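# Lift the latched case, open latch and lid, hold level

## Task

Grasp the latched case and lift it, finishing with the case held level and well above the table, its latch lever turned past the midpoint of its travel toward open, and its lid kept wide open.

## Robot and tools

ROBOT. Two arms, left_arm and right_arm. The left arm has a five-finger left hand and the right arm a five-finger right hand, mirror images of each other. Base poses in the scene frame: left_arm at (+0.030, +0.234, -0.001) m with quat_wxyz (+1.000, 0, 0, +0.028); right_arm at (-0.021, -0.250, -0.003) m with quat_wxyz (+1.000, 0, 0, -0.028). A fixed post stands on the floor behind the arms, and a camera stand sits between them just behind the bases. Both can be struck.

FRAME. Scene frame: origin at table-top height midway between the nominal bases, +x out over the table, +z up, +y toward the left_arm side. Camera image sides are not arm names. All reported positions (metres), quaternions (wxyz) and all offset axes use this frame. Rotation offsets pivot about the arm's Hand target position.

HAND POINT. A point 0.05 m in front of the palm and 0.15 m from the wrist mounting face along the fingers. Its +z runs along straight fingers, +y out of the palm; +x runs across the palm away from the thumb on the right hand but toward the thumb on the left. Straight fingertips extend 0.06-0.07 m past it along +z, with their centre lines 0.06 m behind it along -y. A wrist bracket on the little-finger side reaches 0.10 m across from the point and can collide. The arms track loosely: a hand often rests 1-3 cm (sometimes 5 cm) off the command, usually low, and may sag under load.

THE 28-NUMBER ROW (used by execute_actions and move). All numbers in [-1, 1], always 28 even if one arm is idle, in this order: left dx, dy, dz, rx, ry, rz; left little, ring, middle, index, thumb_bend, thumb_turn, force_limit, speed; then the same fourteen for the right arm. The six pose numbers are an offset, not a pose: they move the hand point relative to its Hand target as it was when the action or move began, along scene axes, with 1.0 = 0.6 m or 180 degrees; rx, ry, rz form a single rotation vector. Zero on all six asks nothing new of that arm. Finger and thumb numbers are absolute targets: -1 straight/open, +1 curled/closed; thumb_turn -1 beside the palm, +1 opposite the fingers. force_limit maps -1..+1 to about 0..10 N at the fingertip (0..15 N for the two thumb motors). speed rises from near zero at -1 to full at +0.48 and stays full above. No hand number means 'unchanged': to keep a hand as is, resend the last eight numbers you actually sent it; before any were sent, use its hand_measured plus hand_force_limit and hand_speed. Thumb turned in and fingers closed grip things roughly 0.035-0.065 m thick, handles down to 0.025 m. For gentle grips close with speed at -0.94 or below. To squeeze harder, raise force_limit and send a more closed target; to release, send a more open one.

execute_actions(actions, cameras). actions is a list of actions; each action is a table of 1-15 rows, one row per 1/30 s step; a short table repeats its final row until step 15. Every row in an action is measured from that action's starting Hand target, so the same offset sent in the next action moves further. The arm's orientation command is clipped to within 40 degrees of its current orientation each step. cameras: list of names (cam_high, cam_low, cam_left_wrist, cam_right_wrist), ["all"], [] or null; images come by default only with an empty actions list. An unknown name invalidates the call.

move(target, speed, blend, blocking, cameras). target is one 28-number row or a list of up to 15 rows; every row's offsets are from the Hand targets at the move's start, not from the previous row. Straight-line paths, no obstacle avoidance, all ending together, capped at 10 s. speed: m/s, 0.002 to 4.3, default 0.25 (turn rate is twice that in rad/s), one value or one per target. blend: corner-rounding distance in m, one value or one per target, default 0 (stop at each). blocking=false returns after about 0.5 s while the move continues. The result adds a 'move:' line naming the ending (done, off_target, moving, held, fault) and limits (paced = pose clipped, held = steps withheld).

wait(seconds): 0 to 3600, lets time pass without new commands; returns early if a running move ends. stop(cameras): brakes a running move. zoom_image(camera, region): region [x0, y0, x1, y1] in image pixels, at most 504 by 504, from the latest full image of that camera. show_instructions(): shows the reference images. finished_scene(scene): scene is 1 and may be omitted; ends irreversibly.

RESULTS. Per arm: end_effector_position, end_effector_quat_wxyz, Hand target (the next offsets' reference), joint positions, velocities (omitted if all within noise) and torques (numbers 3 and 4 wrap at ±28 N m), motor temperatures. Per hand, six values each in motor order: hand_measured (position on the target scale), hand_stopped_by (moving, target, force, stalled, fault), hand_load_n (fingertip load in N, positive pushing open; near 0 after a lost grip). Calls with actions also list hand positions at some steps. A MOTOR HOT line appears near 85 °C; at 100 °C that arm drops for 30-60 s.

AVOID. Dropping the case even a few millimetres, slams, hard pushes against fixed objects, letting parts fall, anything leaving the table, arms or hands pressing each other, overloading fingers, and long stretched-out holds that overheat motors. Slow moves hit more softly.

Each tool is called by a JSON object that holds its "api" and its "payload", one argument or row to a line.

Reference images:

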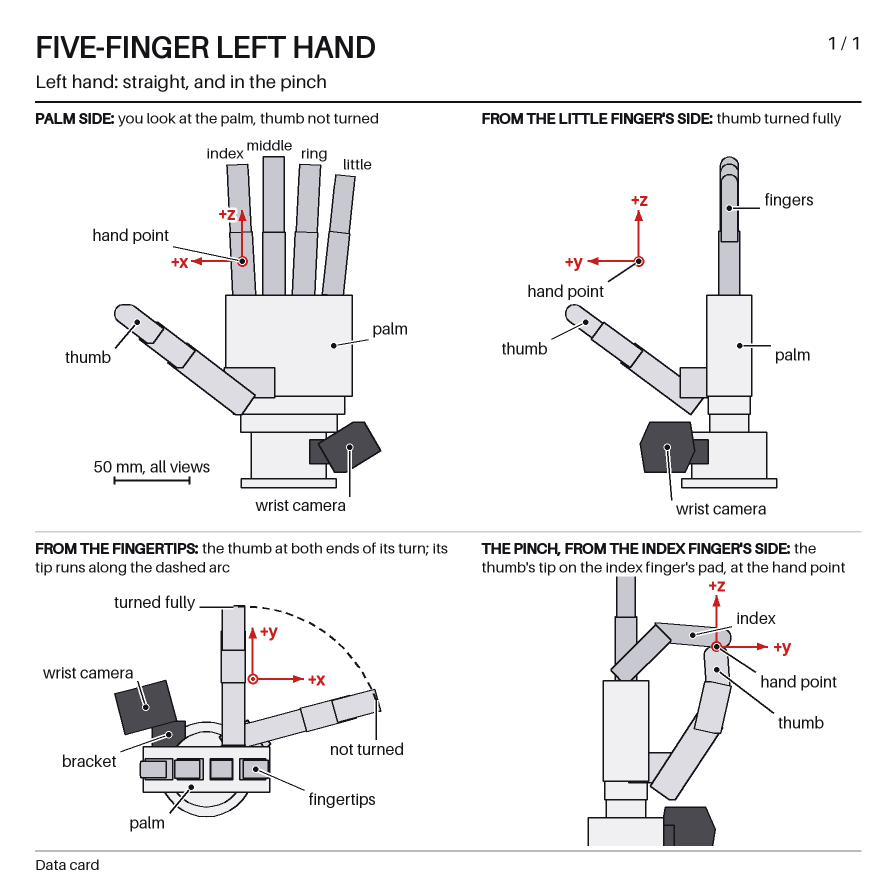

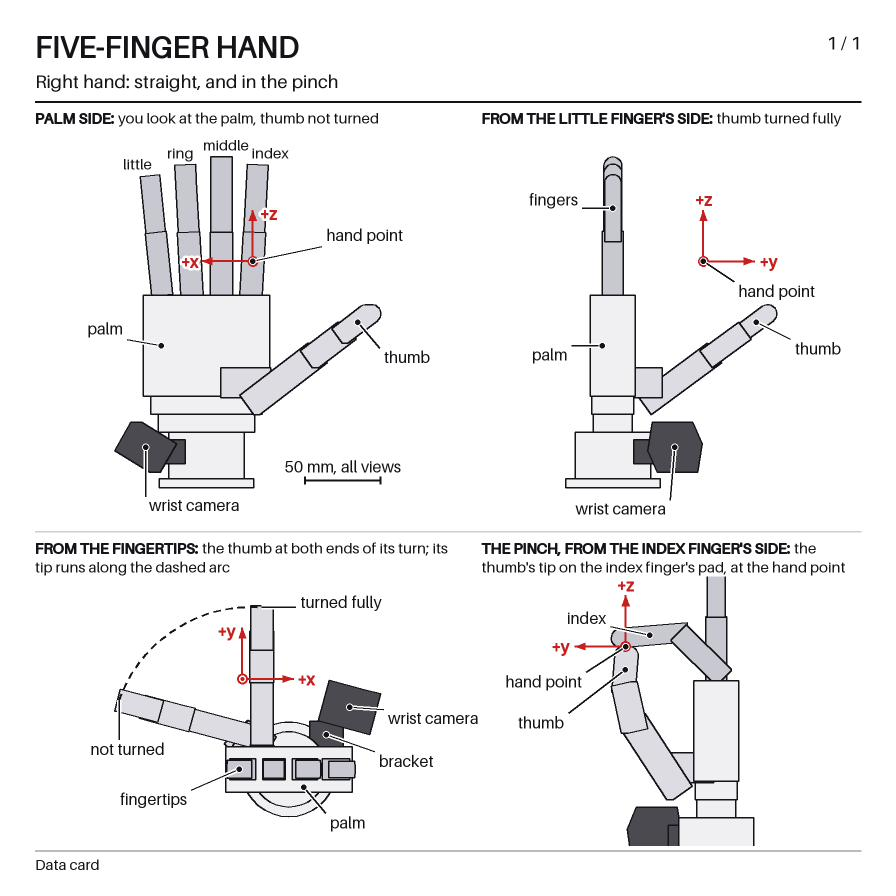

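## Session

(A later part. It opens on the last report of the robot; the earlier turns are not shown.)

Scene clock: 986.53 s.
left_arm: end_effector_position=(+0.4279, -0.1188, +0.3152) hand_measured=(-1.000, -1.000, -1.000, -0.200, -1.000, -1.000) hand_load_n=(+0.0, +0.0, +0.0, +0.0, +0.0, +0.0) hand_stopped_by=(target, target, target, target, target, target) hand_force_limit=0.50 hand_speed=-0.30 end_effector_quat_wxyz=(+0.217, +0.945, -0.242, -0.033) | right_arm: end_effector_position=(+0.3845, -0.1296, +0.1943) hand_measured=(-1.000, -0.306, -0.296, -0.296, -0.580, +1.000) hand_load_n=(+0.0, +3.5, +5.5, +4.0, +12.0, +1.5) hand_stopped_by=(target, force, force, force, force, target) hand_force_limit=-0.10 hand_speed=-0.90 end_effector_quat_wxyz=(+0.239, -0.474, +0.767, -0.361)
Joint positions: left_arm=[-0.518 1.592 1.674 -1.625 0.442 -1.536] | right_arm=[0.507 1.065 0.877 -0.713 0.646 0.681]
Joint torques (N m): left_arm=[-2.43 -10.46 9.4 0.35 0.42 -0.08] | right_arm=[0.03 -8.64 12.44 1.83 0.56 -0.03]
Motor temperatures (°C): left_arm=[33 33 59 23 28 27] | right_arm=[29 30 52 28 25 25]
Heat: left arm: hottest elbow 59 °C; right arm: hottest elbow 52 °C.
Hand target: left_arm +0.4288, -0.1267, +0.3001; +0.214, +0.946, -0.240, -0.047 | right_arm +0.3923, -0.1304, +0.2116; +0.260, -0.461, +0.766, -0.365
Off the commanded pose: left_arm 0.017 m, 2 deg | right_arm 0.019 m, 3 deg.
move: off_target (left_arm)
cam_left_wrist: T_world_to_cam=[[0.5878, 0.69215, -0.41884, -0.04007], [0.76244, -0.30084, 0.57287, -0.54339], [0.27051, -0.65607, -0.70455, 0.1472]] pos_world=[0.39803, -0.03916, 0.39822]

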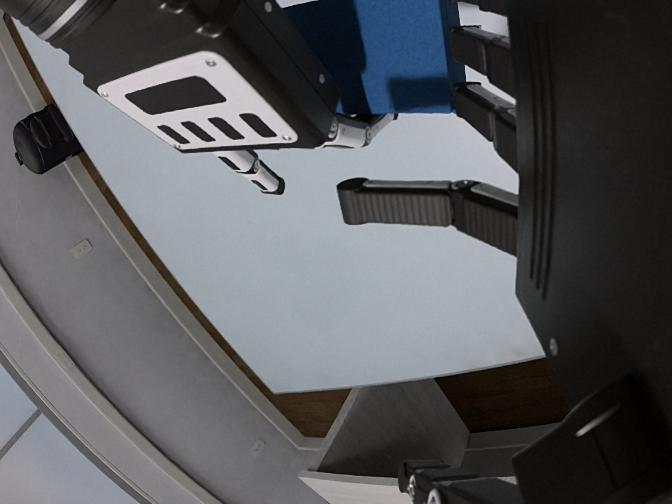

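{"api": "move", "payload": {
  "target": [-0.006,0.003,-0.02,0,0,0,-1,-1,-1,-0.2,-1,-1,0.5,-0.3,0,0,0,0,0,0,-1,-0.1,-0.1,-0.1,-0.3,1,-0.1,-0.9],
  "speed": 0.03,
  "cameras": ["cam_left_wrist"]
}}

{"api": "zoom_image", "payload": {
  "camera": "cam_left_wrist",
  "region": [400, 20, 520, 140]
}}

Scene clock: 990.37 s.
left_arm: end_effector_position=(+0.4271, -0.1184, +0.2988) hand_measured=(-1.000, -1.000, -1.000, -0.200, -1.000, -1.000) hand_load_n=(+0.0, +0.0, +0.0, +0.0, +0.0, +0.0) hand_stopped_by=(target, target, target, target, target, target) hand_force_limit=0.50 hand_speed=-0.30 end_effector_quat_wxyz=(+0.216, +0.945, -0.241, -0.037) | right_arm: end_effector_position=(+0.3845, -0.1296, +0.1943) hand_measured=(-1.000, -0.306, -0.296, -0.296, -0.580, +1.000) hand_load_n=(+0.0, +3.0, +5.5, +4.0, +12.0, +1.5) hand_stopped_by=(target, force, force, force, force, target) hand_force_limit=-0.10 hand_speed=-0.90 end_effector_quat_wxyz=(+0.239, -0.474, +0.767, -0.361)
Joint positions: left_arm=[-0.518 1.592 1.632 -1.591 0.442 -1.536] | right_arm=[0.507 1.065 0.877 -0.713 0.646 0.681]
Joint torques (N m): left_arm=[-2.43 -11.28 9.11 0.34 0.42 -0.07] | right_arm=[0.03 -8.76 12.45 1.84 0.57 0.01]
Motor temperatures (°C): left_arm=[33 33 58 23 28 27] | right_arm=[29 30 52 28 25 25]
Heat: left arm: hottest elbow 58 °C; right arm: hottest elbow 52 °C.
Hand target: left_arm +0.4252, -0.1249, +0.2881; +0.214, +0.946, -0.240, -0.047 | right_arm +0.3923, -0.1304, +0.2116; +0.260, -0.461, +0.766, -0.365
Off the commanded pose: left_arm 0.013 m, 1 deg | right_arm 0.019 m, 3 deg.
move: off_target (left_arm)
cam_left_wrist: T_world_to_cam=[[0.58464, 0.69376, -0.4206, -0.04474], [0.76673, -0.30301, 0.56596, -0.53333], [0.2652, -0.65337, -0.70907, 0.14003]] pos_world=[0.39794, -0.03907, 0.38232]

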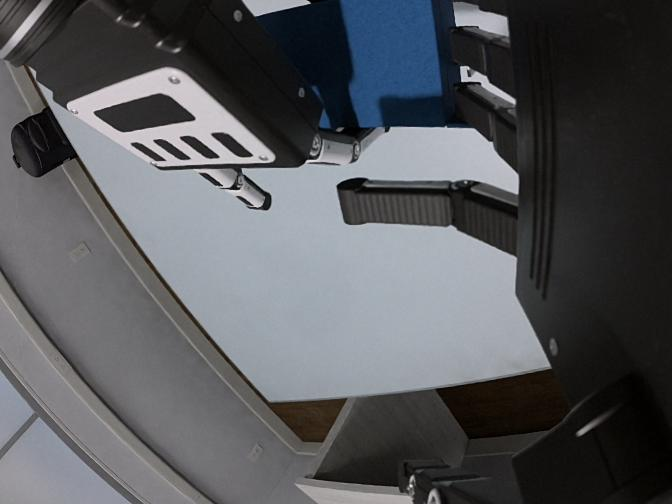

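Scaled by 4.200 from the camera's image (finer frame: 960x720).

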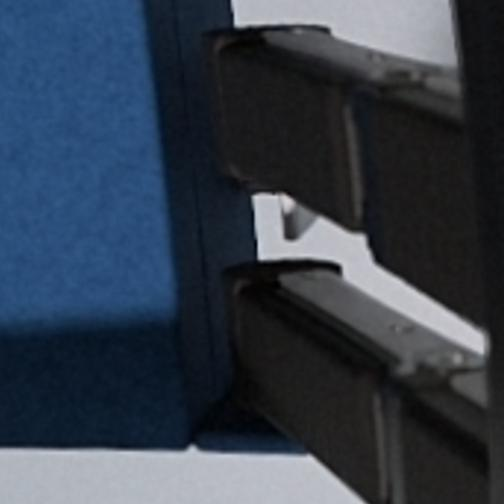

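{"api": "execute_actions", "payload": {
  "actions": [],
  "cameras": ["cam_left_wrist"]
}}

{"api": "zoom_image", "payload": {
  "camera": "cam_left_wrist",
  "region": [380, 0, 540, 120]
}}

Scene clock: 1008.07 s.
left_arm: end_effector_position=(+0.4271, -0.1184, +0.2988) hand_measured=(-1.000, -1.000, -1.000, -0.200, -1.000, -1.000) hand_load_n=(+0.0, +0.0, +0.0, +0.0, -0.5, +0.0) hand_stopped_by=(target, target, target, target, target, target) hand_force_limit=0.50 hand_speed=-0.30 end_effector_quat_wxyz=(+0.216, +0.945, -0.241, -0.037) | right_arm: end_effector_position=(+0.3845, -0.1296, +0.1943) hand_measured=(-1.000, -0.306, -0.296, -0.296, -0.580, +1.000) hand_load_n=(+0.0, +3.0, +5.5, +4.5, +12.0, +1.5) hand_stopped_by=(target, force, force, force, force, target) hand_force_limit=-0.10 hand_speed=-0.90 end_effector_quat_wxyz=(+0.239, -0.474, +0.767, -0.361)
Joint positions: left_arm=[-0.518 1.592 1.632 -1.591 0.442 -1.536] | right_arm=[0.507 1.065 0.877 -0.713 0.646 0.681]
Joint velocities: within noise
Joint torques (N m): left_arm=[-2.43 -11.22 9.13 0.21 0.43 -0.07] | right_arm=[0.03 -8.64 12.51 1.74 0.55 -0.02]
Motor temperatures (°C): left_arm=[33 33 59 23 28 27] | right_arm=[29 30 52 28 25 25]
Heat: left arm: hottest elbow 59 °C; right arm: hottest elbow 52 °C.
Hand target: left_arm +0.4252, -0.1249, +0.2880; +0.214, +0.946, -0.240, -0.047 | right_arm +0.3923, -0.1304, +0.2116; +0.260, -0.461, +0.766, -0.365
Off the commanded pose: left_arm 0.013 m, 1 deg | right_arm 0.019 m, 3 deg.
camera_calibration:
cam_left_wrist: T_world_to_cam=[[0.58464, 0.69376, -0.4206, -0.04474], [0.76673, -0.30301, 0.56596, -0.53333], [0.2652, -0.65337, -0.70907, 0.14003]] pos_world=[0.39794, -0.03907, 0.38232]
Images, in order (width x height): cam_left_wrist 672x504.

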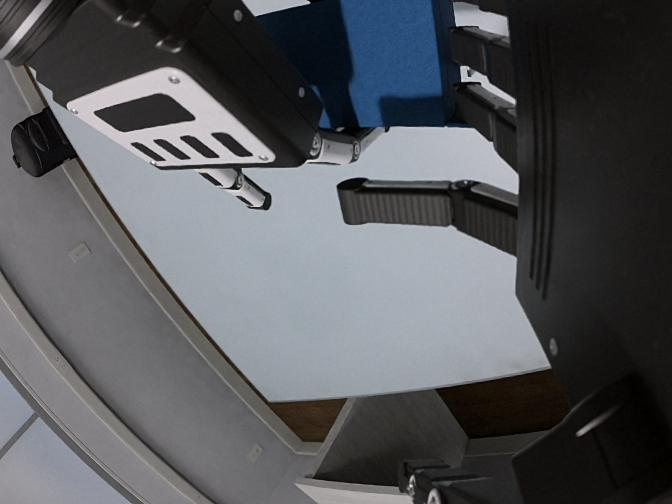

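Scaled by 3.150 from the camera's image (finer frame: 960x720).

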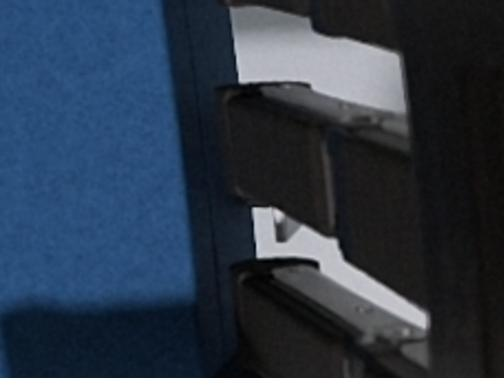

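{"api": "move", "payload": {
  "target": [
    [-0.020,0.0045,0.033,0,0,0,-1,-1,-1,-0.2,-1,-1,0.5,-0.3,0,0,0,0,0,0,-1,-0.1,-0.1,-0.1,-0.3,1,-0.1,-0.9]
  ],
  "speed": 0.04,
  "cameras": ["cam_left_wrist"]
}}

{"api": "zoom_image", "payload": {
  "camera": "cam_left_wrist",
  "region": [380, 0, 540, 120]
}}

Scene clock: 1055.50 s.
left_arm: end_effector_position=(+0.4190, -0.1178, +0.3009) hand_measured=(-1.000, -1.000, -1.000, -0.200, -1.000, -1.000) hand_load_n=(+0.0, +0.0, +0.0, +0.0, +0.0, +0.0) hand_stopped_by=(target, target, target, target, target, target) hand_force_limit=0.50 hand_speed=-0.30 end_effector_quat_wxyz=(+0.214, +0.946, -0.239, -0.048) | right_arm: end_effector_position=(+0.3845, -0.1296, +0.1943) hand_measured=(-1.000, -0.306, -0.296, -0.296, -0.580, +1.000) hand_load_n=(+0.0, +3.0, +5.5, +4.5, +12.0, +2.0) hand_stopped_by=(target, force, force, force, force, target) hand_force_limit=-0.10 hand_speed=-0.90 end_effector_quat_wxyz=(+0.239, -0.474, +0.767, -0.361)
Joint positions: left_arm=[-0.524 1.586 1.632 -1.617 0.442 -1.543] | right_arm=[0.507 1.065 0.877 -0.713 0.646 0.681]
Joint torques (N m): left_arm=[-2.61 -12.92 10.25 -0.35 0.44 -0.1] | right_arm=[0.15 -8.53 12.46 1.87 0.58 -0.01]
Motor temperatures (°C): left_arm=[33 34 58 23 28 26] | right_arm=[29 30 53 28 25 25]
Heat: left arm: hottest elbow 58 °C; right arm: hottest elbow 53 °C.
Hand target: left_arm +0.4132, -0.1221, +0.3079; +0.214, +0.946, -0.240, -0.047 | right_arm +0.3923, -0.1304, +0.2116; +0.260, -0.461, +0.766, -0.365
Off the commanded pose: left_arm 0.010 m, 0 deg | right_arm 0.019 m, 3 deg.
move: done
cam_left_wrist: T_world_to_cam=[[0.57585, 0.69805, -0.42558, -0.0338], [0.77841, -0.30899, 0.54645, -0.52781], [0.24995, -0.64595, -0.7213, 0.15498]] pos_world=[0.39157, -0.03938, 0.38582]

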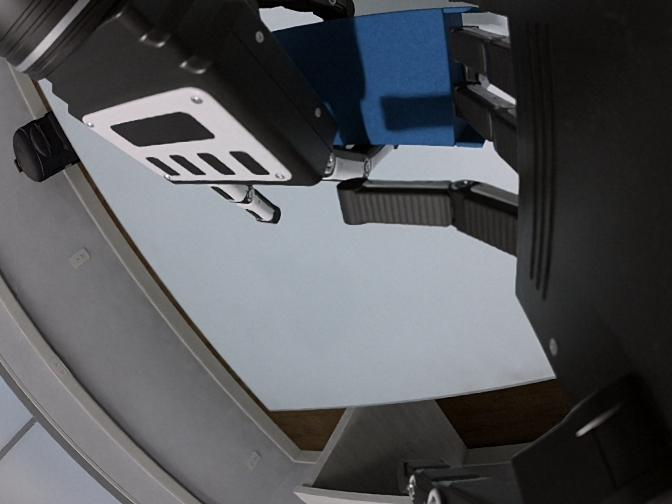

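Scaled by 3.150 from the camera's image (finer frame: 960x720).

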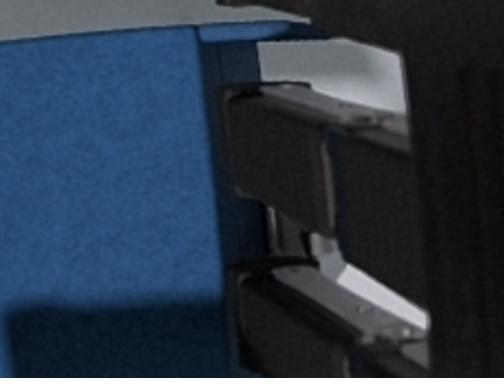

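{"api": "move", "payload": {
  "target": [
    [0.004,0.007,-0.02,0,0,0,-1,-1,-1,-0.2,-1,-1,0.5,-0.3,0,0,0,0,0,0,-1,-0.1,-0.1,-0.1,-0.3,1,-0.1,-0.9]
  ],
  "speed": 0.03,
  "cameras": ["cam_left_wrist"]
}}

{"api": "zoom_image", "payload": {
  "camera": "cam_left_wrist",
  "region": [380, 0, 540, 120]
}}

Scene clock: 1061.03 s.
left_arm: end_effector_position=(+0.4182, -0.1174, +0.2954) hand_measured=(-1.000, -1.000, -1.000, -0.200, -1.000, -1.000) hand_load_n=(+0.0, +0.0, +0.0, +0.0, +0.0, +0.0) hand_stopped_by=(target, target, target, target, target, target) hand_force_limit=0.50 hand_speed=-0.30 end_effector_quat_wxyz=(+0.213, +0.946, -0.238, -0.050) | right_arm: end_effector_position=(+0.3845, -0.1296, +0.1943) hand_measured=(-1.000, -0.306, -0.296, -0.296, -0.580, +1.000) hand_load_n=(+0.0, +3.0, +5.5, +4.0, +12.0, +2.0) hand_stopped_by=(target, force, force, force, force, target) hand_force_limit=-0.10 hand_speed=-0.90 end_effector_quat_wxyz=(+0.239, -0.474, +0.767, -0.361)
Joint positions: left_arm=[-0.524 1.585 1.617 -1.607 0.442 -1.543] | right_arm=[0.507 1.065 0.877 -0.713 0.646 0.681]
Joint torques (N m): left_arm=[-1.55 -12.81 9.13 0.21 0.43 0.02] | right_arm=[0.26 -8.23 12.48 1.76 0.56 0]
Motor temperatures (°C): left_arm=[33 34 59 23 28 26] | right_arm=[29 30 53 28 25 25]
Heat: left arm: hottest elbow 59 °C; right arm: hottest elbow 53 °C.
Hand target: left_arm +0.4157, -0.1179, +0.2959; +0.214, +0.946, -0.240, -0.047 | right_arm +0.3923, -0.1304, +0.2116; +0.260, -0.461, +0.766, -0.365
Off the commanded pose: left_arm 0.003 m, 0 deg | right_arm 0.019 m, 3 deg.
move: done
cam_left_wrist: T_world_to_cam=[[0.57445, 0.69876, -0.42632, -0.03507], [0.78021, -0.30991, 0.54334, -0.52405], [0.24754, -0.64474, -0.72321, 0.15326]] pos_world=[0.39108, -0.03909, 0.38062]

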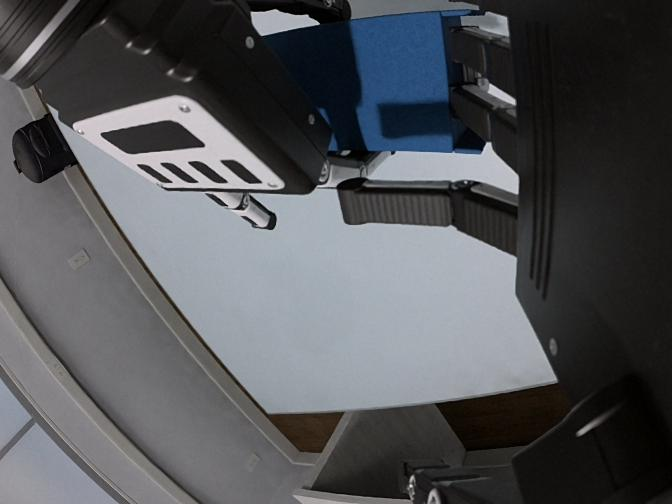

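Scaled by 3.150 from the camera's image (finer frame: 960x720).

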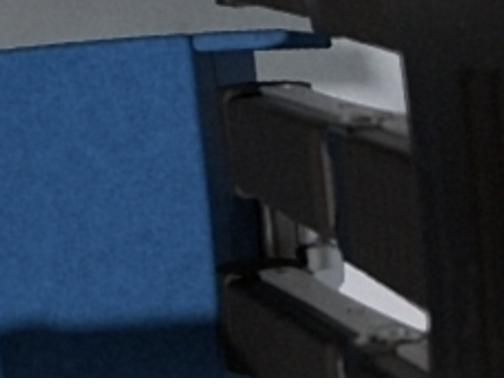

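{"api": "move", "payload": {
  "target": [
    [0.002,0.004,-0.017,0,0,0,-1,-1,-1,-0.2,-1,-1,0.5,-0.3,0,0,0,0,0,0,-1,-0.1,-0.1,-0.1,-0.3,1,-0.1,-0.9]
  ],
  "speed": 0.03,
  "cameras": ["cam_left_wrist"]
}}

{"api": "zoom_image", "payload": {
  "camera": "cam_left_wrist",
  "region": [420, 0, 540, 90]
}}

Scene clock: 1065.40 s.
left_arm: end_effector_position=(+0.4175, -0.1174, +0.2902) hand_measured=(-1.000, -1.000, -1.000, -0.200, -1.000, -1.000) hand_load_n=(+0.0, +0.0, -1.0, +0.0, +0.0, +0.0) hand_stopped_by=(target, target, target, target, target, target) hand_force_limit=0.50 hand_speed=-0.30 end_effector_quat_wxyz=(+0.215, +0.946, -0.239, -0.047) | right_arm: end_effector_position=(+0.3834, -0.1301, +0.1921) hand_measured=(-1.000, -0.306, -0.296, -0.296, -0.580, +1.000) hand_load_n=(+0.0, +3.0, +5.0, +4.5, +12.0, +2.0) hand_stopped_by=(target, force, force, force, force, target) hand_force_limit=-0.10 hand_speed=-0.90 end_effector_quat_wxyz=(+0.237, -0.476, +0.767, -0.361)
Joint positions: left_arm=[-0.524 1.579 1.595 -1.585 0.444 -1.543] | right_arm=[0.507 1.065 0.873 -0.713 0.646 0.68]
Joint torques (N m): left_arm=[-1.08 -12.04 8.68 0.24 0.35 0.08] | right_arm=[0.21 -8.47 12.82 1.81 0.58 -0.02]
Motor temperatures (°C): left_arm=[33 34 58 23 28 26] | right_arm=[29 30 53 28 25 25]
Heat: left arm: hottest elbow 58 °C; right arm: hottest elbow 53 °C.
Hand target: left_arm +0.4168, -0.1155, +0.2856; +0.214, +0.946, -0.240, -0.047 | right_arm +0.3922, -0.1304, +0.2115; +0.259, -0.461, +0.766, -0.365
Off the commanded pose: left_arm 0.005 m, 0 deg | right_arm 0.021 m, 3 deg.
move: done
cam_left_wrist: T_world_to_cam=[[0.57639, 0.69687, -0.42679, -0.03785], [0.77772, -0.30748, 0.54828, -0.52069], [0.25085, -0.64794, -0.7192, 0.14669]] pos_world=[0.38997, -0.03868, 0.37482]

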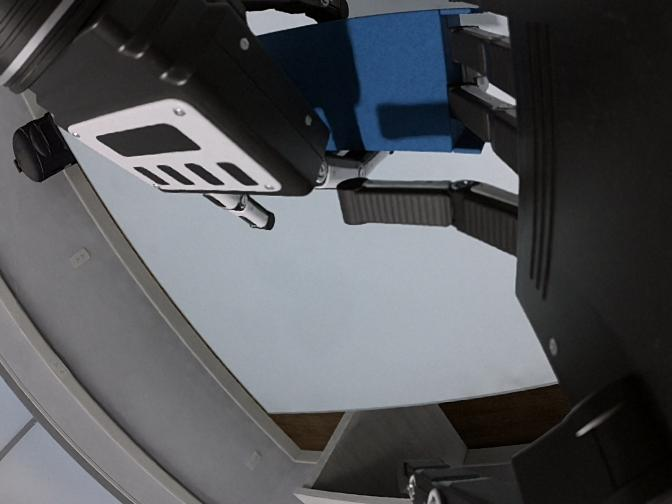

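Scaled by 4.200 from the camera's image (finer frame: 960x720).

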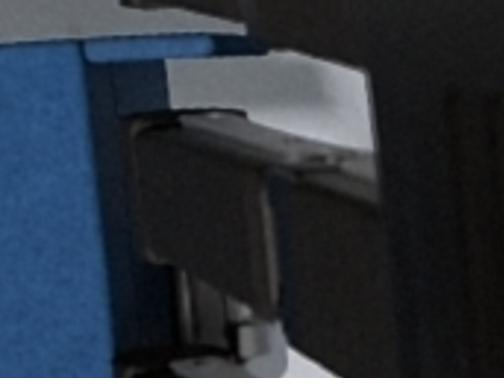

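{"api": "move", "payload": {
  "target": [
    [0.014,0.024,-0.008,0,0,0,-1,-1,-1,-0.2,-1,-1,0.5,-0.3,0,0,0,0,0,0,-1,-0.1,-0.1,-0.1,-0.3,1,-0.1,-0.9]
  ],
  "speed": 0.03,
  "cameras": ["cam_left_wrist"]
}}

{"api": "zoom_image", "payload": {
  "camera": "cam_left_wrist",
  "region": [420, 0, 540, 90]
}}

Scene clock: 1070.13 s.
left_arm: end_effector_position=(+0.4192, -0.1118, +0.2891) hand_measured=(-1.000, -1.000, -1.000, -0.200, -1.000, -1.000) hand_load_n=(+0.5, +0.0, -2.5, +0.0, +0.0, +0.0) hand_stopped_by=(target, target, target, target, target, target) hand_force_limit=0.50 hand_speed=-0.30 end_effector_quat_wxyz=(+0.219, +0.943, -0.245, -0.046) | right_arm: end_effector_position=(+0.3833, -0.1296, +0.1920) hand_measured=(-1.000, -0.306, -0.296, -0.296, -0.580, +1.000) hand_load_n=(+0.0, +3.0, +5.0, +4.5, +12.0, +2.5) hand_stopped_by=(target, force, force, force, force, target) hand_force_limit=-0.10 hand_speed=-0.90 end_effector_quat_wxyz=(+0.237, -0.476, +0.767, -0.359)
Joint positions: left_arm=[-0.509 1.579 1.589 -1.585 0.45 -1.513] | right_arm=[0.507 1.065 0.873 -0.713 0.644 0.68]
Joint torques (N m): left_arm=[0.62 -11.75 8.69 0.08 0.08 0.14] | right_arm=[-0.15 -8.76 12.83 1.84 0.68 0]
Motor temperatures (°C): left_arm=[32 33 58 23 28 26] | right_arm=[29 30 54 28 25 25]
Heat: left arm: hottest elbow 58 °C; right arm: hottest elbow 54 °C.
Hand target: left_arm +0.4253, -0.1010, +0.2807; +0.214, +0.946, -0.240, -0.047 | right_arm +0.3922, -0.1304, +0.2115; +0.259, -0.461, +0.766, -0.365
Off the commanded pose: left_arm 0.015 m, 1 deg | right_arm 0.022 m, 3 deg.
move: off_target (left_arm)
cam_left_wrist: T_world_to_cam=[[0.58661, 0.68574, -0.43087, -0.04745], [0.77173, -0.31197, 0.55417, -0.5194], [0.2456, -0.6576, -0.71221, 0.14816]] pos_world=[0.39228, -0.03207, 0.37291]

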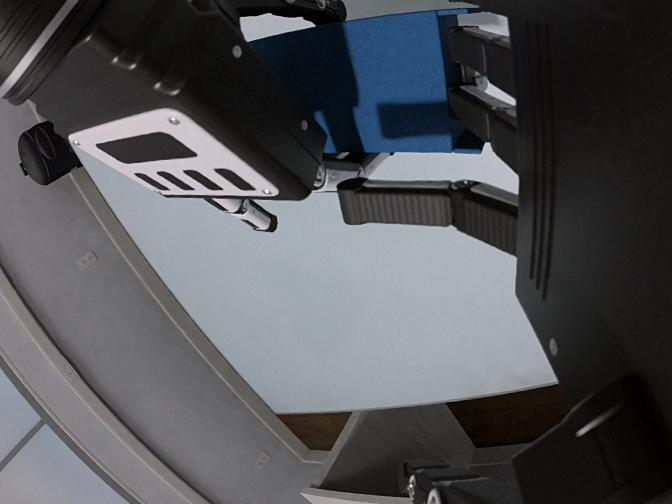

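Scaled by 4.200 from the camera's image (finer frame: 960x720).

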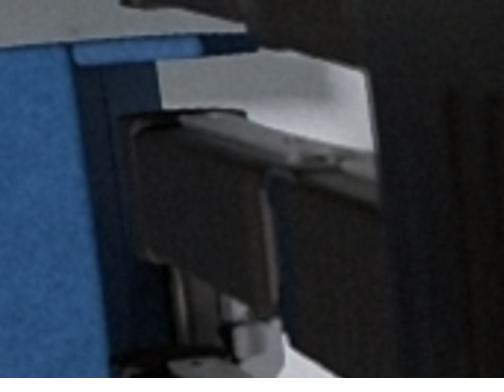

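{"api": "move", "payload": {
  "target": [
    [0.014,0.024,-0.016,0,0,0,-1,-1,-1,-0.2,-1,-1,0.5,-0.3,0,0,0,0,0,0,-1,-0.1,-0.1,-0.1,-0.3,1,-0.1,-0.9]
  ],
  "speed": 0.03,
  "cameras": ["cam_left_wrist"]
}}

{"api": "zoom_image", "payload": {
  "camera": "cam_left_wrist",
  "region": [420, 0, 540, 90]
}}

Scene clock: 1073.50 s.
left_arm: end_effector_position=(+0.4305, -0.0893, +0.2804) hand_measured=(-1.000, -1.000, -1.000, -0.200, -1.000, -1.000) hand_load_n=(+0.0, +0.0, +0.0, +0.0, +0.0, +0.0) hand_stopped_by=(target, target, target, target, target, target) hand_force_limit=0.50 hand_speed=-0.30 end_effector_quat_wxyz=(+0.216, +0.946, -0.238, -0.043) | right_arm: end_effector_position=(+0.3845, -0.1287, +0.1931) hand_measured=(-1.000, -0.306, -0.296, -0.296, -0.580, +1.000) hand_load_n=(+0.0, +4.0, +4.5, +3.5, +11.5, +2.5) hand_stopped_by=(target, force, force, force, force, target) hand_force_limit=-0.10 hand_speed=-0.90 end_effector_quat_wxyz=(+0.241, -0.475, +0.767, -0.359)
Joint positions: left_arm=[-0.459 1.579 1.569 -1.581 0.444 -1.476] | right_arm=[0.507 1.065 0.873 -0.706 0.642 0.68]
Joint torques (N m): left_arm=[-0.56 -11.11 9.21 0.18 0.3 0.13] | right_arm=[0.15 -8.53 12.85 1.57 0.72 -0.02]
Motor temperatures (°C): left_arm=[32 33 57 23 28 26] | right_arm=[29 30 54 28 25 25]
Heat: left arm: hottest elbow 57 °C; right arm: hottest elbow 54 °C.
Hand target: left_arm +0.4336, -0.0866, +0.2710; +0.214, +0.946, -0.240, -0.047 | right_arm +0.3922, -0.1304, +0.2115; +0.259, -0.461, +0.766, -0.365
Off the commanded pose: left_arm 0.010 m, 1 deg | right_arm 0.020 m, 3 deg.
move: done
cam_left_wrist: T_world_to_cam=[[0.57598, 0.69784, -0.42575, -0.06909], [0.77573, -0.30233, 0.55393, -0.51711], [0.25784, -0.64932, -0.71547, 0.15038]] pos_world=[0.40216, -0.01047, 0.36462]

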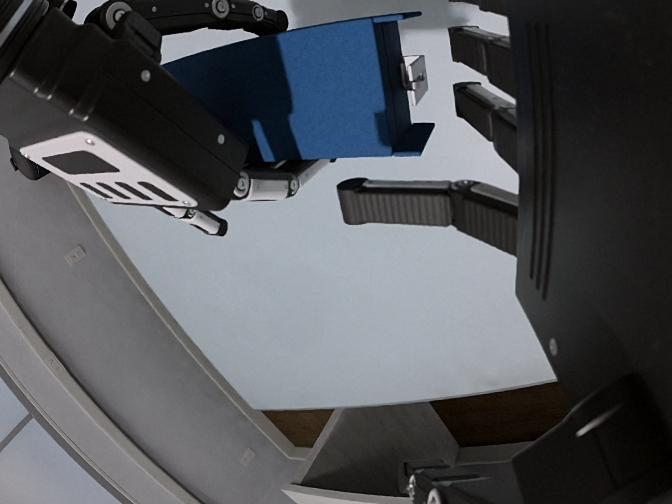

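Scaled by 4.200 from the camera's image (finer frame: 960x720).

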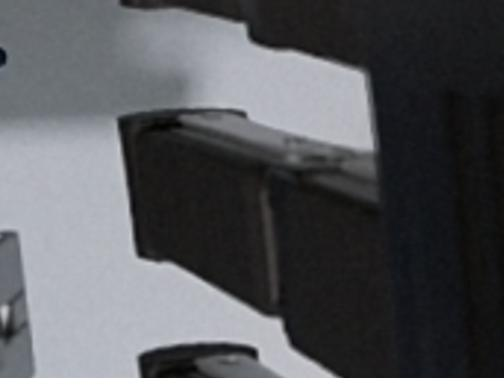

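{"api": "zoom_image", "payload": {
  "camera": "cam_left_wrist",
  "region": [360, 0, 460, 75]
}}

{"api": "zoom_image", "payload": {
  "camera": "cam_left_wrist",
  "region": [360, 70, 460, 170]
}}

Scaled by 5.040 from the camera's image (finer frame: 960x720).

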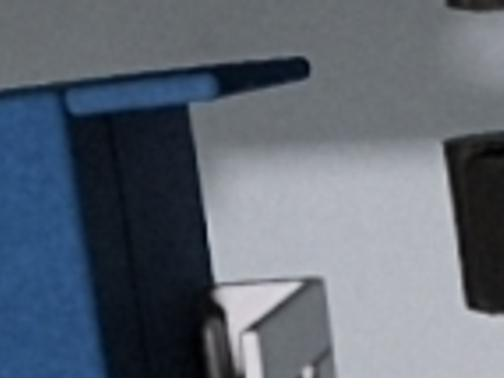

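Scaled by 5.040 from the camera's image (finer frame: 960x720).

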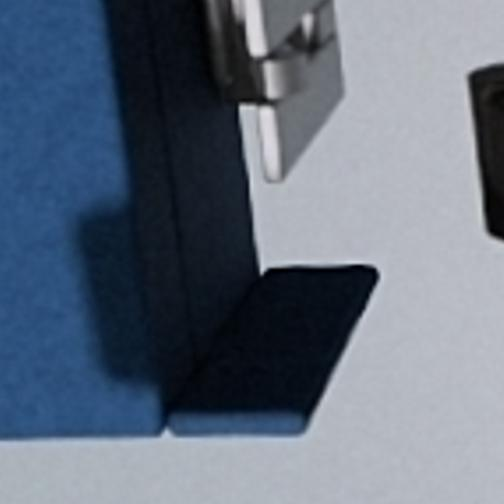

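{"api": "zoom_image", "payload": {
  "camera": "cam_left_wrist",
  "region": [385, 40, 455, 120]
}}

Scaled by 6.300 from the camera's image (finer frame: 960x720).

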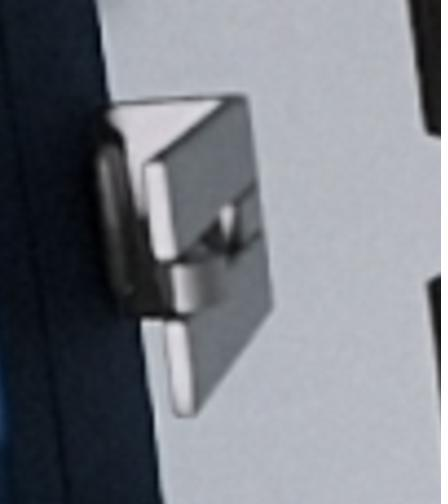

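{"api": "execute_actions", "payload": {
  "actions": [],
  "cameras": ["cam_low","cam_right_wrist","cam_high"]
}}

Scene clock: 1091.50 s.
left_arm: end_effector_position=(+0.4305, -0.0893, +0.2804) hand_measured=(-1.000, -1.000, -1.000, -0.200, -1.000, -1.000) hand_load_n=(+0.0, +0.0, +0.0, +0.0, +0.0, +0.0) hand_stopped_by=(target, target, target, target, target, target) hand_force_limit=0.50 hand_speed=-0.30 end_effector_quat_wxyz=(+0.216, +0.946, -0.238, -0.043) | right_arm: end_effector_position=(+0.3845, -0.1287, +0.1931) hand_measured=(-1.000, -0.306, -0.296, -0.296, -0.580, +1.000) hand_load_n=(+0.0, +4.0, +5.0, +3.5, +12.0, +3.0) hand_stopped_by=(target, force, force, force, force, target) hand_force_limit=-0.10 hand_speed=-0.90 end_effector_quat_wxyz=(+0.241, -0.475, +0.767, -0.359)
Joint positions: left_arm=[-0.459 1.579 1.569 -1.581 0.444 -1.475] | right_arm=[0.507 1.065 0.873 -0.706 0.642 0.68]
Joint velocities: left_arm=[0.005 -0.005 -0.046 -0.007 -0.095 -0.022] | right_arm=[within noise]
Joint torques (N m): left_arm=[-0.56 -11.11 9.16 0.18 0.3 0.15] | right_arm=[0.21 -8.29 12.74 1.58 0.74 -0.01]
Motor temperatures (°C): left_arm=[32 32 56 23 28 26] | right_arm=[29 30 56 27 25 25]
Heat: left arm: hottest elbow 56 °C; right arm: hottest elbow 56 °C.
Hand target: left_arm +0.4336, -0.0866, +0.2710; +0.214, +0.946, -0.240, -0.047 | right_arm +0.3922, -0.1304, +0.2115; +0.259, -0.461, +0.766, -0.365
Off the commanded pose: left_arm 0.010 m, 0 deg | right_arm 0.020 m, 3 deg.
camera_calibration:
cam_right_wrist: T_world_to_cam=[[-0.64078, 0.08292, -0.76323, 0.40453], [-0.04582, 0.98825, 0.14583, 0.12772], [0.76636, 0.12842, -0.62945, -0.03585]] pos_world=[0.29254, -0.15516, 0.26755]
Images, in order (width x height): cam_high 672x504, cam_low 672x504, cam_right_wrist 672x504.

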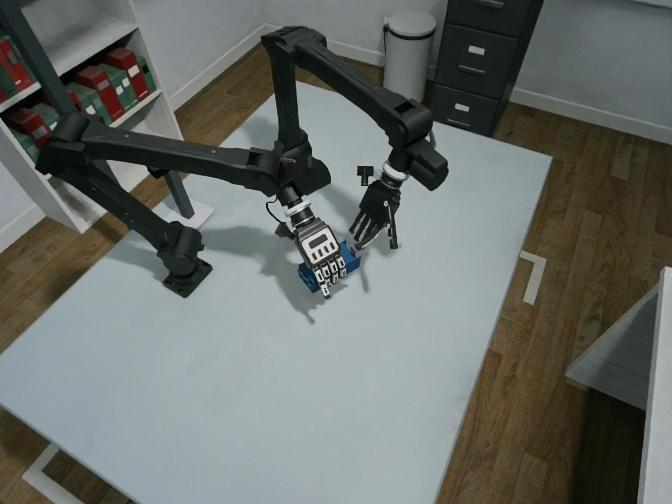

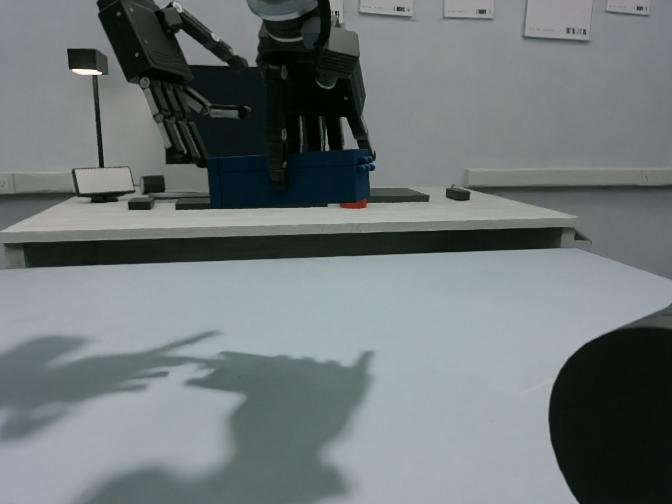

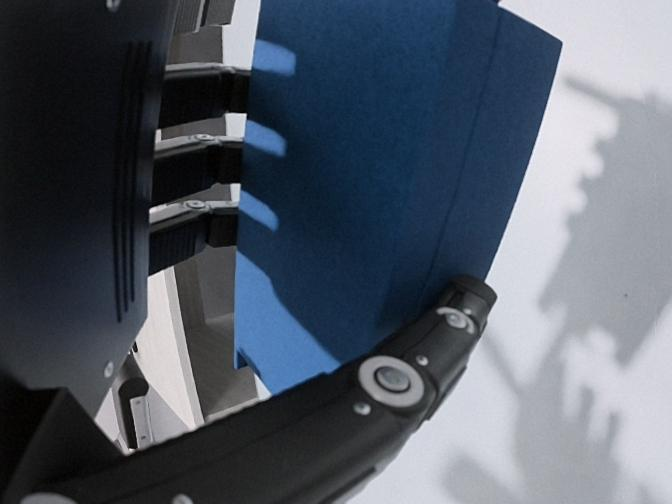

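{"api": "move", "payload": {
  "target": [
    [0.077,0.094,-0.03,-0.04,-0.15,-0.03,-1,-1,-1,-0.2,-1,-1,0.5,-0.3,0,0,0,0,0,0,-1,-0.1,-0.1,-0.1,-0.3,1,-0.1,-0.9],
    [0.034,0.009,-0.102,-0.0755,-0.2935,-0.0542,-1,-1,-1,-0.2,-1,-1,0.5,-0.3,0,0,0,0,0,0,-1,-0.1,-0.1,-0.1,-0.3,1,-0.1,-0.9]
  ],
  "speed": 0.12,
  "blend": 0.02,
  "cameras": ["cam_left_wrist"]
}}

Scene clock: 1106.97 s.
left_arm: end_effector_position=(+0.4589, -0.0771, +0.2080) hand_measured=(-1.000, -1.000, -1.000, -0.200, -1.000, -1.000) hand_load_n=(+0.0, +0.0, +0.0, +0.0, +0.0, +0.0) hand_stopped_by=(target, target, target, target, target, target) hand_force_limit=0.50 hand_speed=-0.30 end_effector_quat_wxyz=(+0.186, +0.817, -0.389, +0.384) | right_arm: end_effector_position=(+0.3845, -0.1287, +0.1931) hand_measured=(-1.000, -0.306, -0.296, -0.296, -0.580, +1.000) hand_load_n=(+0.0, +4.0, +5.0, +4.0, +12.0, +2.5) hand_stopped_by=(target, force, force, force, force, target) hand_force_limit=-0.10 hand_speed=-0.90 end_effector_quat_wxyz=(+0.241, -0.475, +0.767, -0.359)
Joint positions: left_arm=[-0.42 1.318 0.904 -0.35 0.402 -1.219] | right_arm=[0.507 1.065 0.873 -0.706 0.642 0.68]
Joint torques (N m): left_arm=[-2.37 -9.47 9.58 1.32 0.09 -0.06] | right_arm=[-0.03 -8.41 12.83 1.58 0.74 -0.02]
Motor temperatures (°C): left_arm=[32 32 56 23 28 26] | right_arm=[29 30 56 27 25 25]
Heat: left arm: hottest elbow 56 °C; right arm: hottest elbow 56 °C.
Hand target: left_arm +0.4540, -0.0814, +0.2101; +0.187, +0.814, -0.390, +0.388 | right_arm +0.3922, -0.1304, +0.2115; +0.259, -0.461, +0.766, -0.365
Off the commanded pose: left_arm 0.007 m, 1 deg | right_arm 0.020 m, 3 deg.
move: done
cam_left_wrist: T_world_to_cam=[[0.83918, 0.52948, 0.12423, -0.37288], [-0.02746, -0.18687, 0.982, -0.20697], [0.54316, -0.82749, -0.14227, -0.16471]] pos_world=[0.39669, 0.02246, 0.22613]

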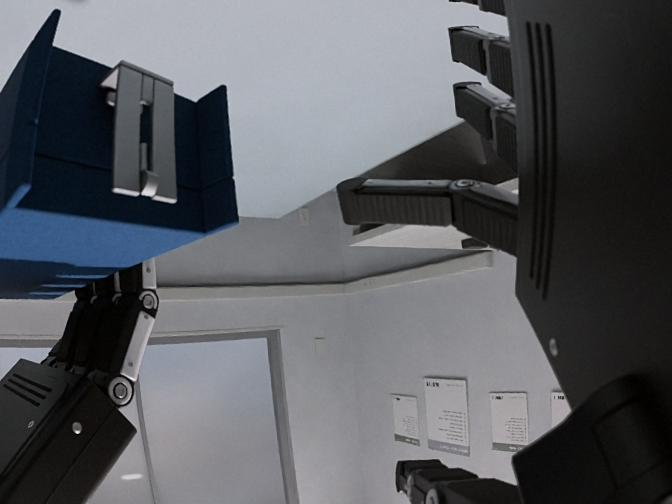

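{"api": "zoom_image", "payload": {
  "camera": "cam_left_wrist",
  "region": [60, 40, 240, 220]
}}

Scaled by 2.800 from the camera's image (finer frame: 960x720).

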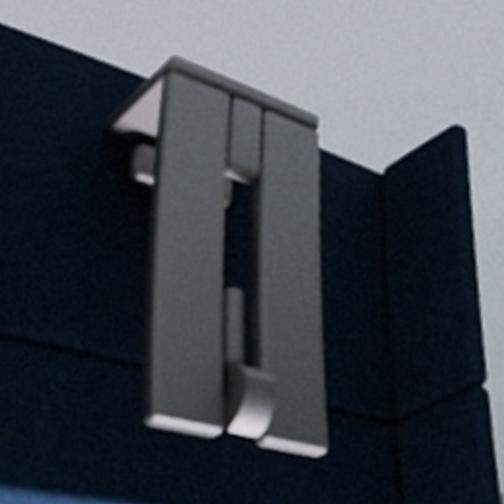

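{"api": "zoom_image", "payload": {
  "camera": "cam_left_wrist",
  "region": [90, 50, 190, 130]
}}

{"api": "zoom_image", "payload": {
  "camera": "cam_left_wrist",
  "region": [90, 130, 190, 210]
}}

Scaled by 5.040 from the camera's image (finer frame: 960x720).

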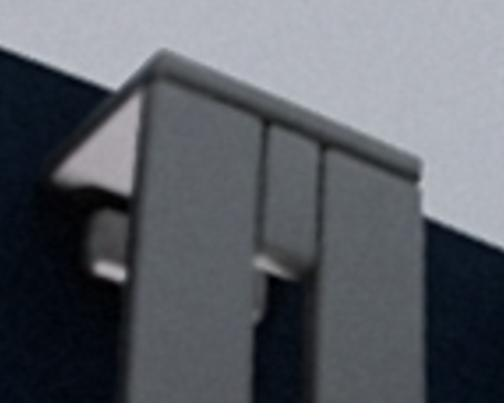

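Scaled by 5.040 from the camera's image (finer frame: 960x720).

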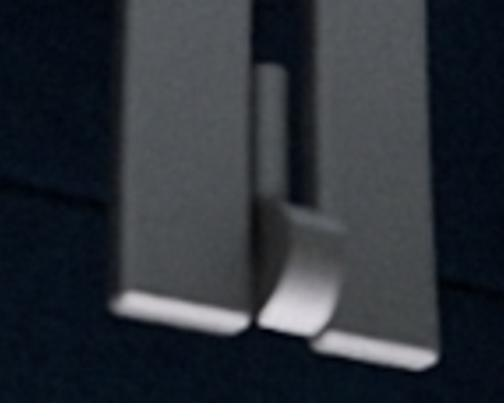

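{"api": "move", "payload": {
  "target": [
    [0.033,0.067,0.04,0.038,0.147,0.027,-1,-1,-1,-0.2,-1,-1,0.5,-0.3,0,0,0,0,0,0,-1,-0.1,-0.1,-0.1,-0.3,1,-0.1,-0.9],
    [-0.035,0.01,-0.01,0.0755,0.2935,0.0542,-1,-1,-1,-0.2,-1,-1,0.5,-0.3,0,0,0,0,0,0,-1,-0.1,-0.1,-0.1,-0.3,1,-0.1,-0.9]
  ],
  "speed": 0.12,
  "blend": 0.02,
  "cameras": ["cam_left_wrist"]
}}

Scene clock: 1167.07 s.
left_arm: end_effector_position=(+0.4236, -0.0651, +0.2000) hand_measured=(-1.000, -1.000, -1.000, -0.200, -1.000, -1.000) hand_load_n=(+0.0, +0.0, +0.0, +0.5, +0.0, +0.0) hand_stopped_by=(target, target, target, target, target, target) hand_force_limit=0.50 hand_speed=-0.30 end_effector_quat_wxyz=(+0.213, +0.946, -0.240, -0.047) | right_arm: end_effector_position=(+0.3845, -0.1287, +0.1931) hand_measured=(-1.000, -0.306, -0.296, -0.296, -0.580, +1.000) hand_load_n=(+0.0, +4.0, +5.0, +4.0, +12.0, +2.5) hand_stopped_by=(target, force, force, force, force, target) hand_force_limit=-0.10 hand_speed=-0.90 end_effector_quat_wxyz=(+0.241, -0.475, +0.767, -0.359)
Joint positions: left_arm=[-0.418 1.574 1.352 -1.398 0.437 -1.425] | right_arm=[0.507 1.065 0.873 -0.706 0.642 0.68]
Joint torques (N m): left_arm=[-2.2 -9.7 12.92 -0.47 0.55 -0.07] | right_arm=[-0.09 -8.47 12.88 1.55 0.74 -0.02]
Motor temperatures (°C): left_arm=[32 32 60 23 27 26] | right_arm=[29 30 58 27 25 25]
Heat: left arm: hottest elbow 60 °C; right arm: hottest elbow 58 °C.
Hand target: left_arm +0.4331, -0.0752, +0.2039; +0.214, +0.946, -0.240, -0.047 | right_arm +0.3922, -0.1304, +0.2115; +0.259, -0.461, +0.766, -0.365
Off the commanded pose: left_arm 0.015 m, 0 deg | right_arm 0.020 m, 3 deg.
move: off_target (left_arm)
cam_left_wrist: T_world_to_cam=[[0.57766, 0.69801, -0.42318, -0.11744], [0.77671, -0.31058, 0.54796, -0.45966], [0.25105, -0.64523, -0.72157, 0.11468]] pos_world=[0.39607, 0.01321, 0.28493]

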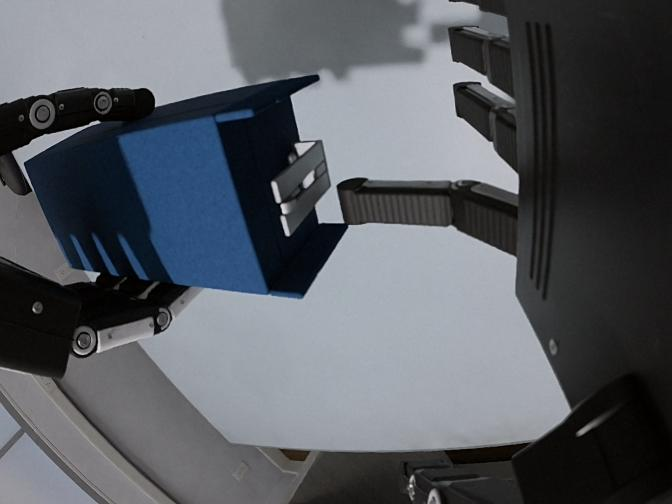

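{"api": "zoom_image", "payload": {
  "camera": "cam_left_wrist",
  "region": [240, 120, 360, 250]
}}

Scaled by 3.877 from the camera's image (finer frame: 960x720).

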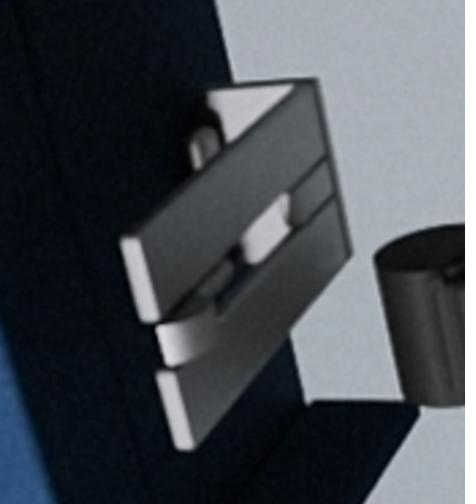

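{"api": "move", "payload": {
  "target": [
    [0.05,0.12,0.05,0,0,0,-1,-1,-1,-0.2,-1,-1,0.5,-0.3,0,0,0,0,0,0,-1,-0.1,-0.1,-0.1,-0.3,1,-0.1,-0.9],
    [-0.04,0.27,0.23,0,0,0,-1,-1,-1,-0.2,-1,-1,0.5,-0.3,0,0,0,0,0,0,-1,-0.1,-0.1,-0.1,-0.3,1,-0.1,-0.9]
  ],
  "speed": 0.15,
  "blend": 0.03
}}

{"api": "move", "payload": {
  "target": [
    [0,0,0,0,0,0,-1,-1,-1,-0.2,-1,-1,0.5,-0.3,0.06,0.0,0.0,0.22,-0.12,0,-1,-0.1,-0.1,-0.1,-0.3,1,-0.1,-0.9]
  ],
  "speed": 0.08,
  "cameras": ["cam_high","cam_right_wrist"]
}}

Scene clock: 1304.37 s.
left_arm: end_effector_position=(+0.4114, +0.0828, +0.3447) hand_measured=(-1.000, -1.000, -1.000, -0.200, -1.000, -1.000) hand_load_n=(+0.0, +0.0, +0.0, +0.0, +0.0, +0.0) hand_stopped_by=(target, target, target, target, target, target) hand_force_limit=0.50 hand_speed=-0.30 end_effector_quat_wxyz=(+0.210, +0.951, -0.219, +0.057) | right_arm: end_effector_position=(+0.3845, -0.1287, +0.1931) hand_measured=(-1.000, -0.306, -0.296, -0.296, -0.580, +1.000) hand_load_n=(+0.0, +4.0, +5.0, +4.0, +12.0, +2.5) hand_stopped_by=(target, force, force, force, force, target) hand_force_limit=-0.10 hand_speed=-0.90 end_effector_quat_wxyz=(+0.241, -0.475, +0.767, -0.359)
Joint positions: left_arm=[-0.075 1.33 1.468 -1.683 0.438 -1.142] | right_arm=[0.507 1.065 0.873 -0.706 0.642 0.68]
Joint torques (N m): left_arm=[-0.44 -8.12 9.13 -0.31 0.53 0.15] | right_arm=[-0.21 -8.23 12.71 1.5 0.73 -0.01]
Motor temperatures (°C): left_arm=[32 32 75 23 28 26] | right_arm=[28 30 59 27 25 25]
Heat: left arm: hottest elbow 75 °C; right arm: hottest elbow 59 °C.
Hand target: left_arm +0.4091, +0.0867, +0.3420; +0.214, +0.946, -0.240, -0.047 | right_arm +0.3922, -0.1304, +0.2115; +0.259, -0.461, +0.766, -0.365
Off the commanded pose: left_arm 0.005 m, 12 deg | right_arm 0.020 m, 3 deg.
joint sent to its limit (left arm) — joint 4 (wrist pitch), lower limit. The joint targets are off in orientation, not in position.
move: off_target (left_arm)

Scene clock: 1309.93 s.
left_arm: end_effector_position=(+0.4114, +0.0828, +0.3447) hand_measured=(-1.000, -1.000, -1.000, -0.200, -1.000, -1.000) hand_load_n=(+0.0, +0.0, +0.0, +0.0, +0.0, +0.0) hand_stopped_by=(target, target, target, target, target, target) hand_force_limit=0.50 hand_speed=-0.30 end_effector_quat_wxyz=(+0.210, +0.951, -0.220, +0.057) | right_arm: end_effector_position=(+0.4199, -0.1279, +0.1974) hand_measured=(-1.000, -0.306, -0.296, -0.296, -0.580, +1.000) hand_load_n=(+0.0, +4.0, +5.0, +3.5, +12.0, +2.5) hand_stopped_by=(target, force, force, force, force, target) hand_force_limit=-0.10 hand_speed=-0.90 end_effector_quat_wxyz=(+0.519, -0.287, +0.788, -0.165)
Joint positions: left_arm=[-0.075 1.33 1.468 -1.683 0.438 -1.141] | right_arm=[0.236 0.959 0.532 0.005 0.126 0.969]
Joint torques (N m): left_arm=[-0.56 -8.12 9.11 -0.32 0.53 0.14] | right_arm=[-0.15 -5.19 12.05 2.73 -0.13 0.23]
Motor temperatures (°C): left_arm=[32 32 73 23 28 26] | right_arm=[28 30 59 27 25 25]
Heat: left arm: hottest elbow 73 °C; right arm: hottest elbow 59 °C.
Hand target: left_arm +0.4091, +0.0867, +0.3420; +0.214, +0.946, -0.240, -0.047 | right_arm +0.4283, -0.1304, +0.2116; +0.536, -0.271, +0.783, -0.164
Off the commanded pose: left_arm 0.005 m, 12 deg | right_arm 0.017 m, 3 deg.
joint sent to its limit (left arm) — joint 4 (wrist pitch), lower limit. The joint targets are off in orientation, not in position.
move: off_target (right_arm)
cam_right_wrist: T_world_to_cam=[[-0.34351, 0.6206, -0.70488, 0.36287], [-0.20027, 0.68489, 0.70059, 0.04448], [0.91755, 0.38182, -0.11098, -0.19384]] pos_world=[0.31141, -0.18165, 0.20311]

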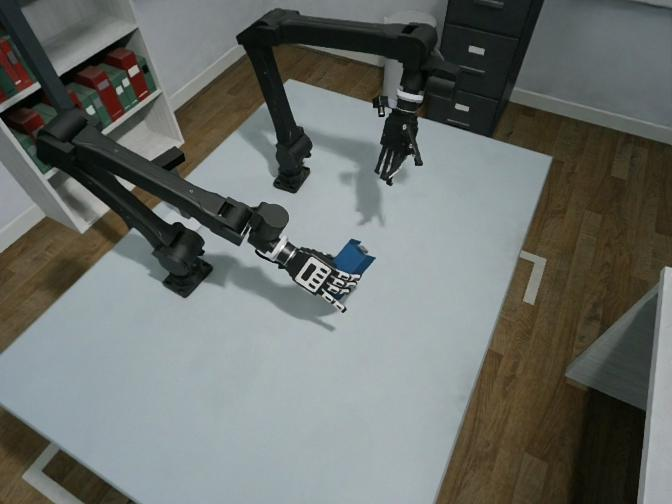

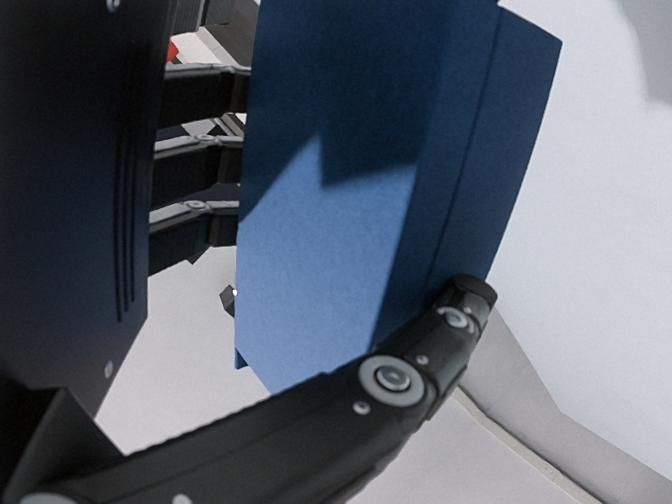

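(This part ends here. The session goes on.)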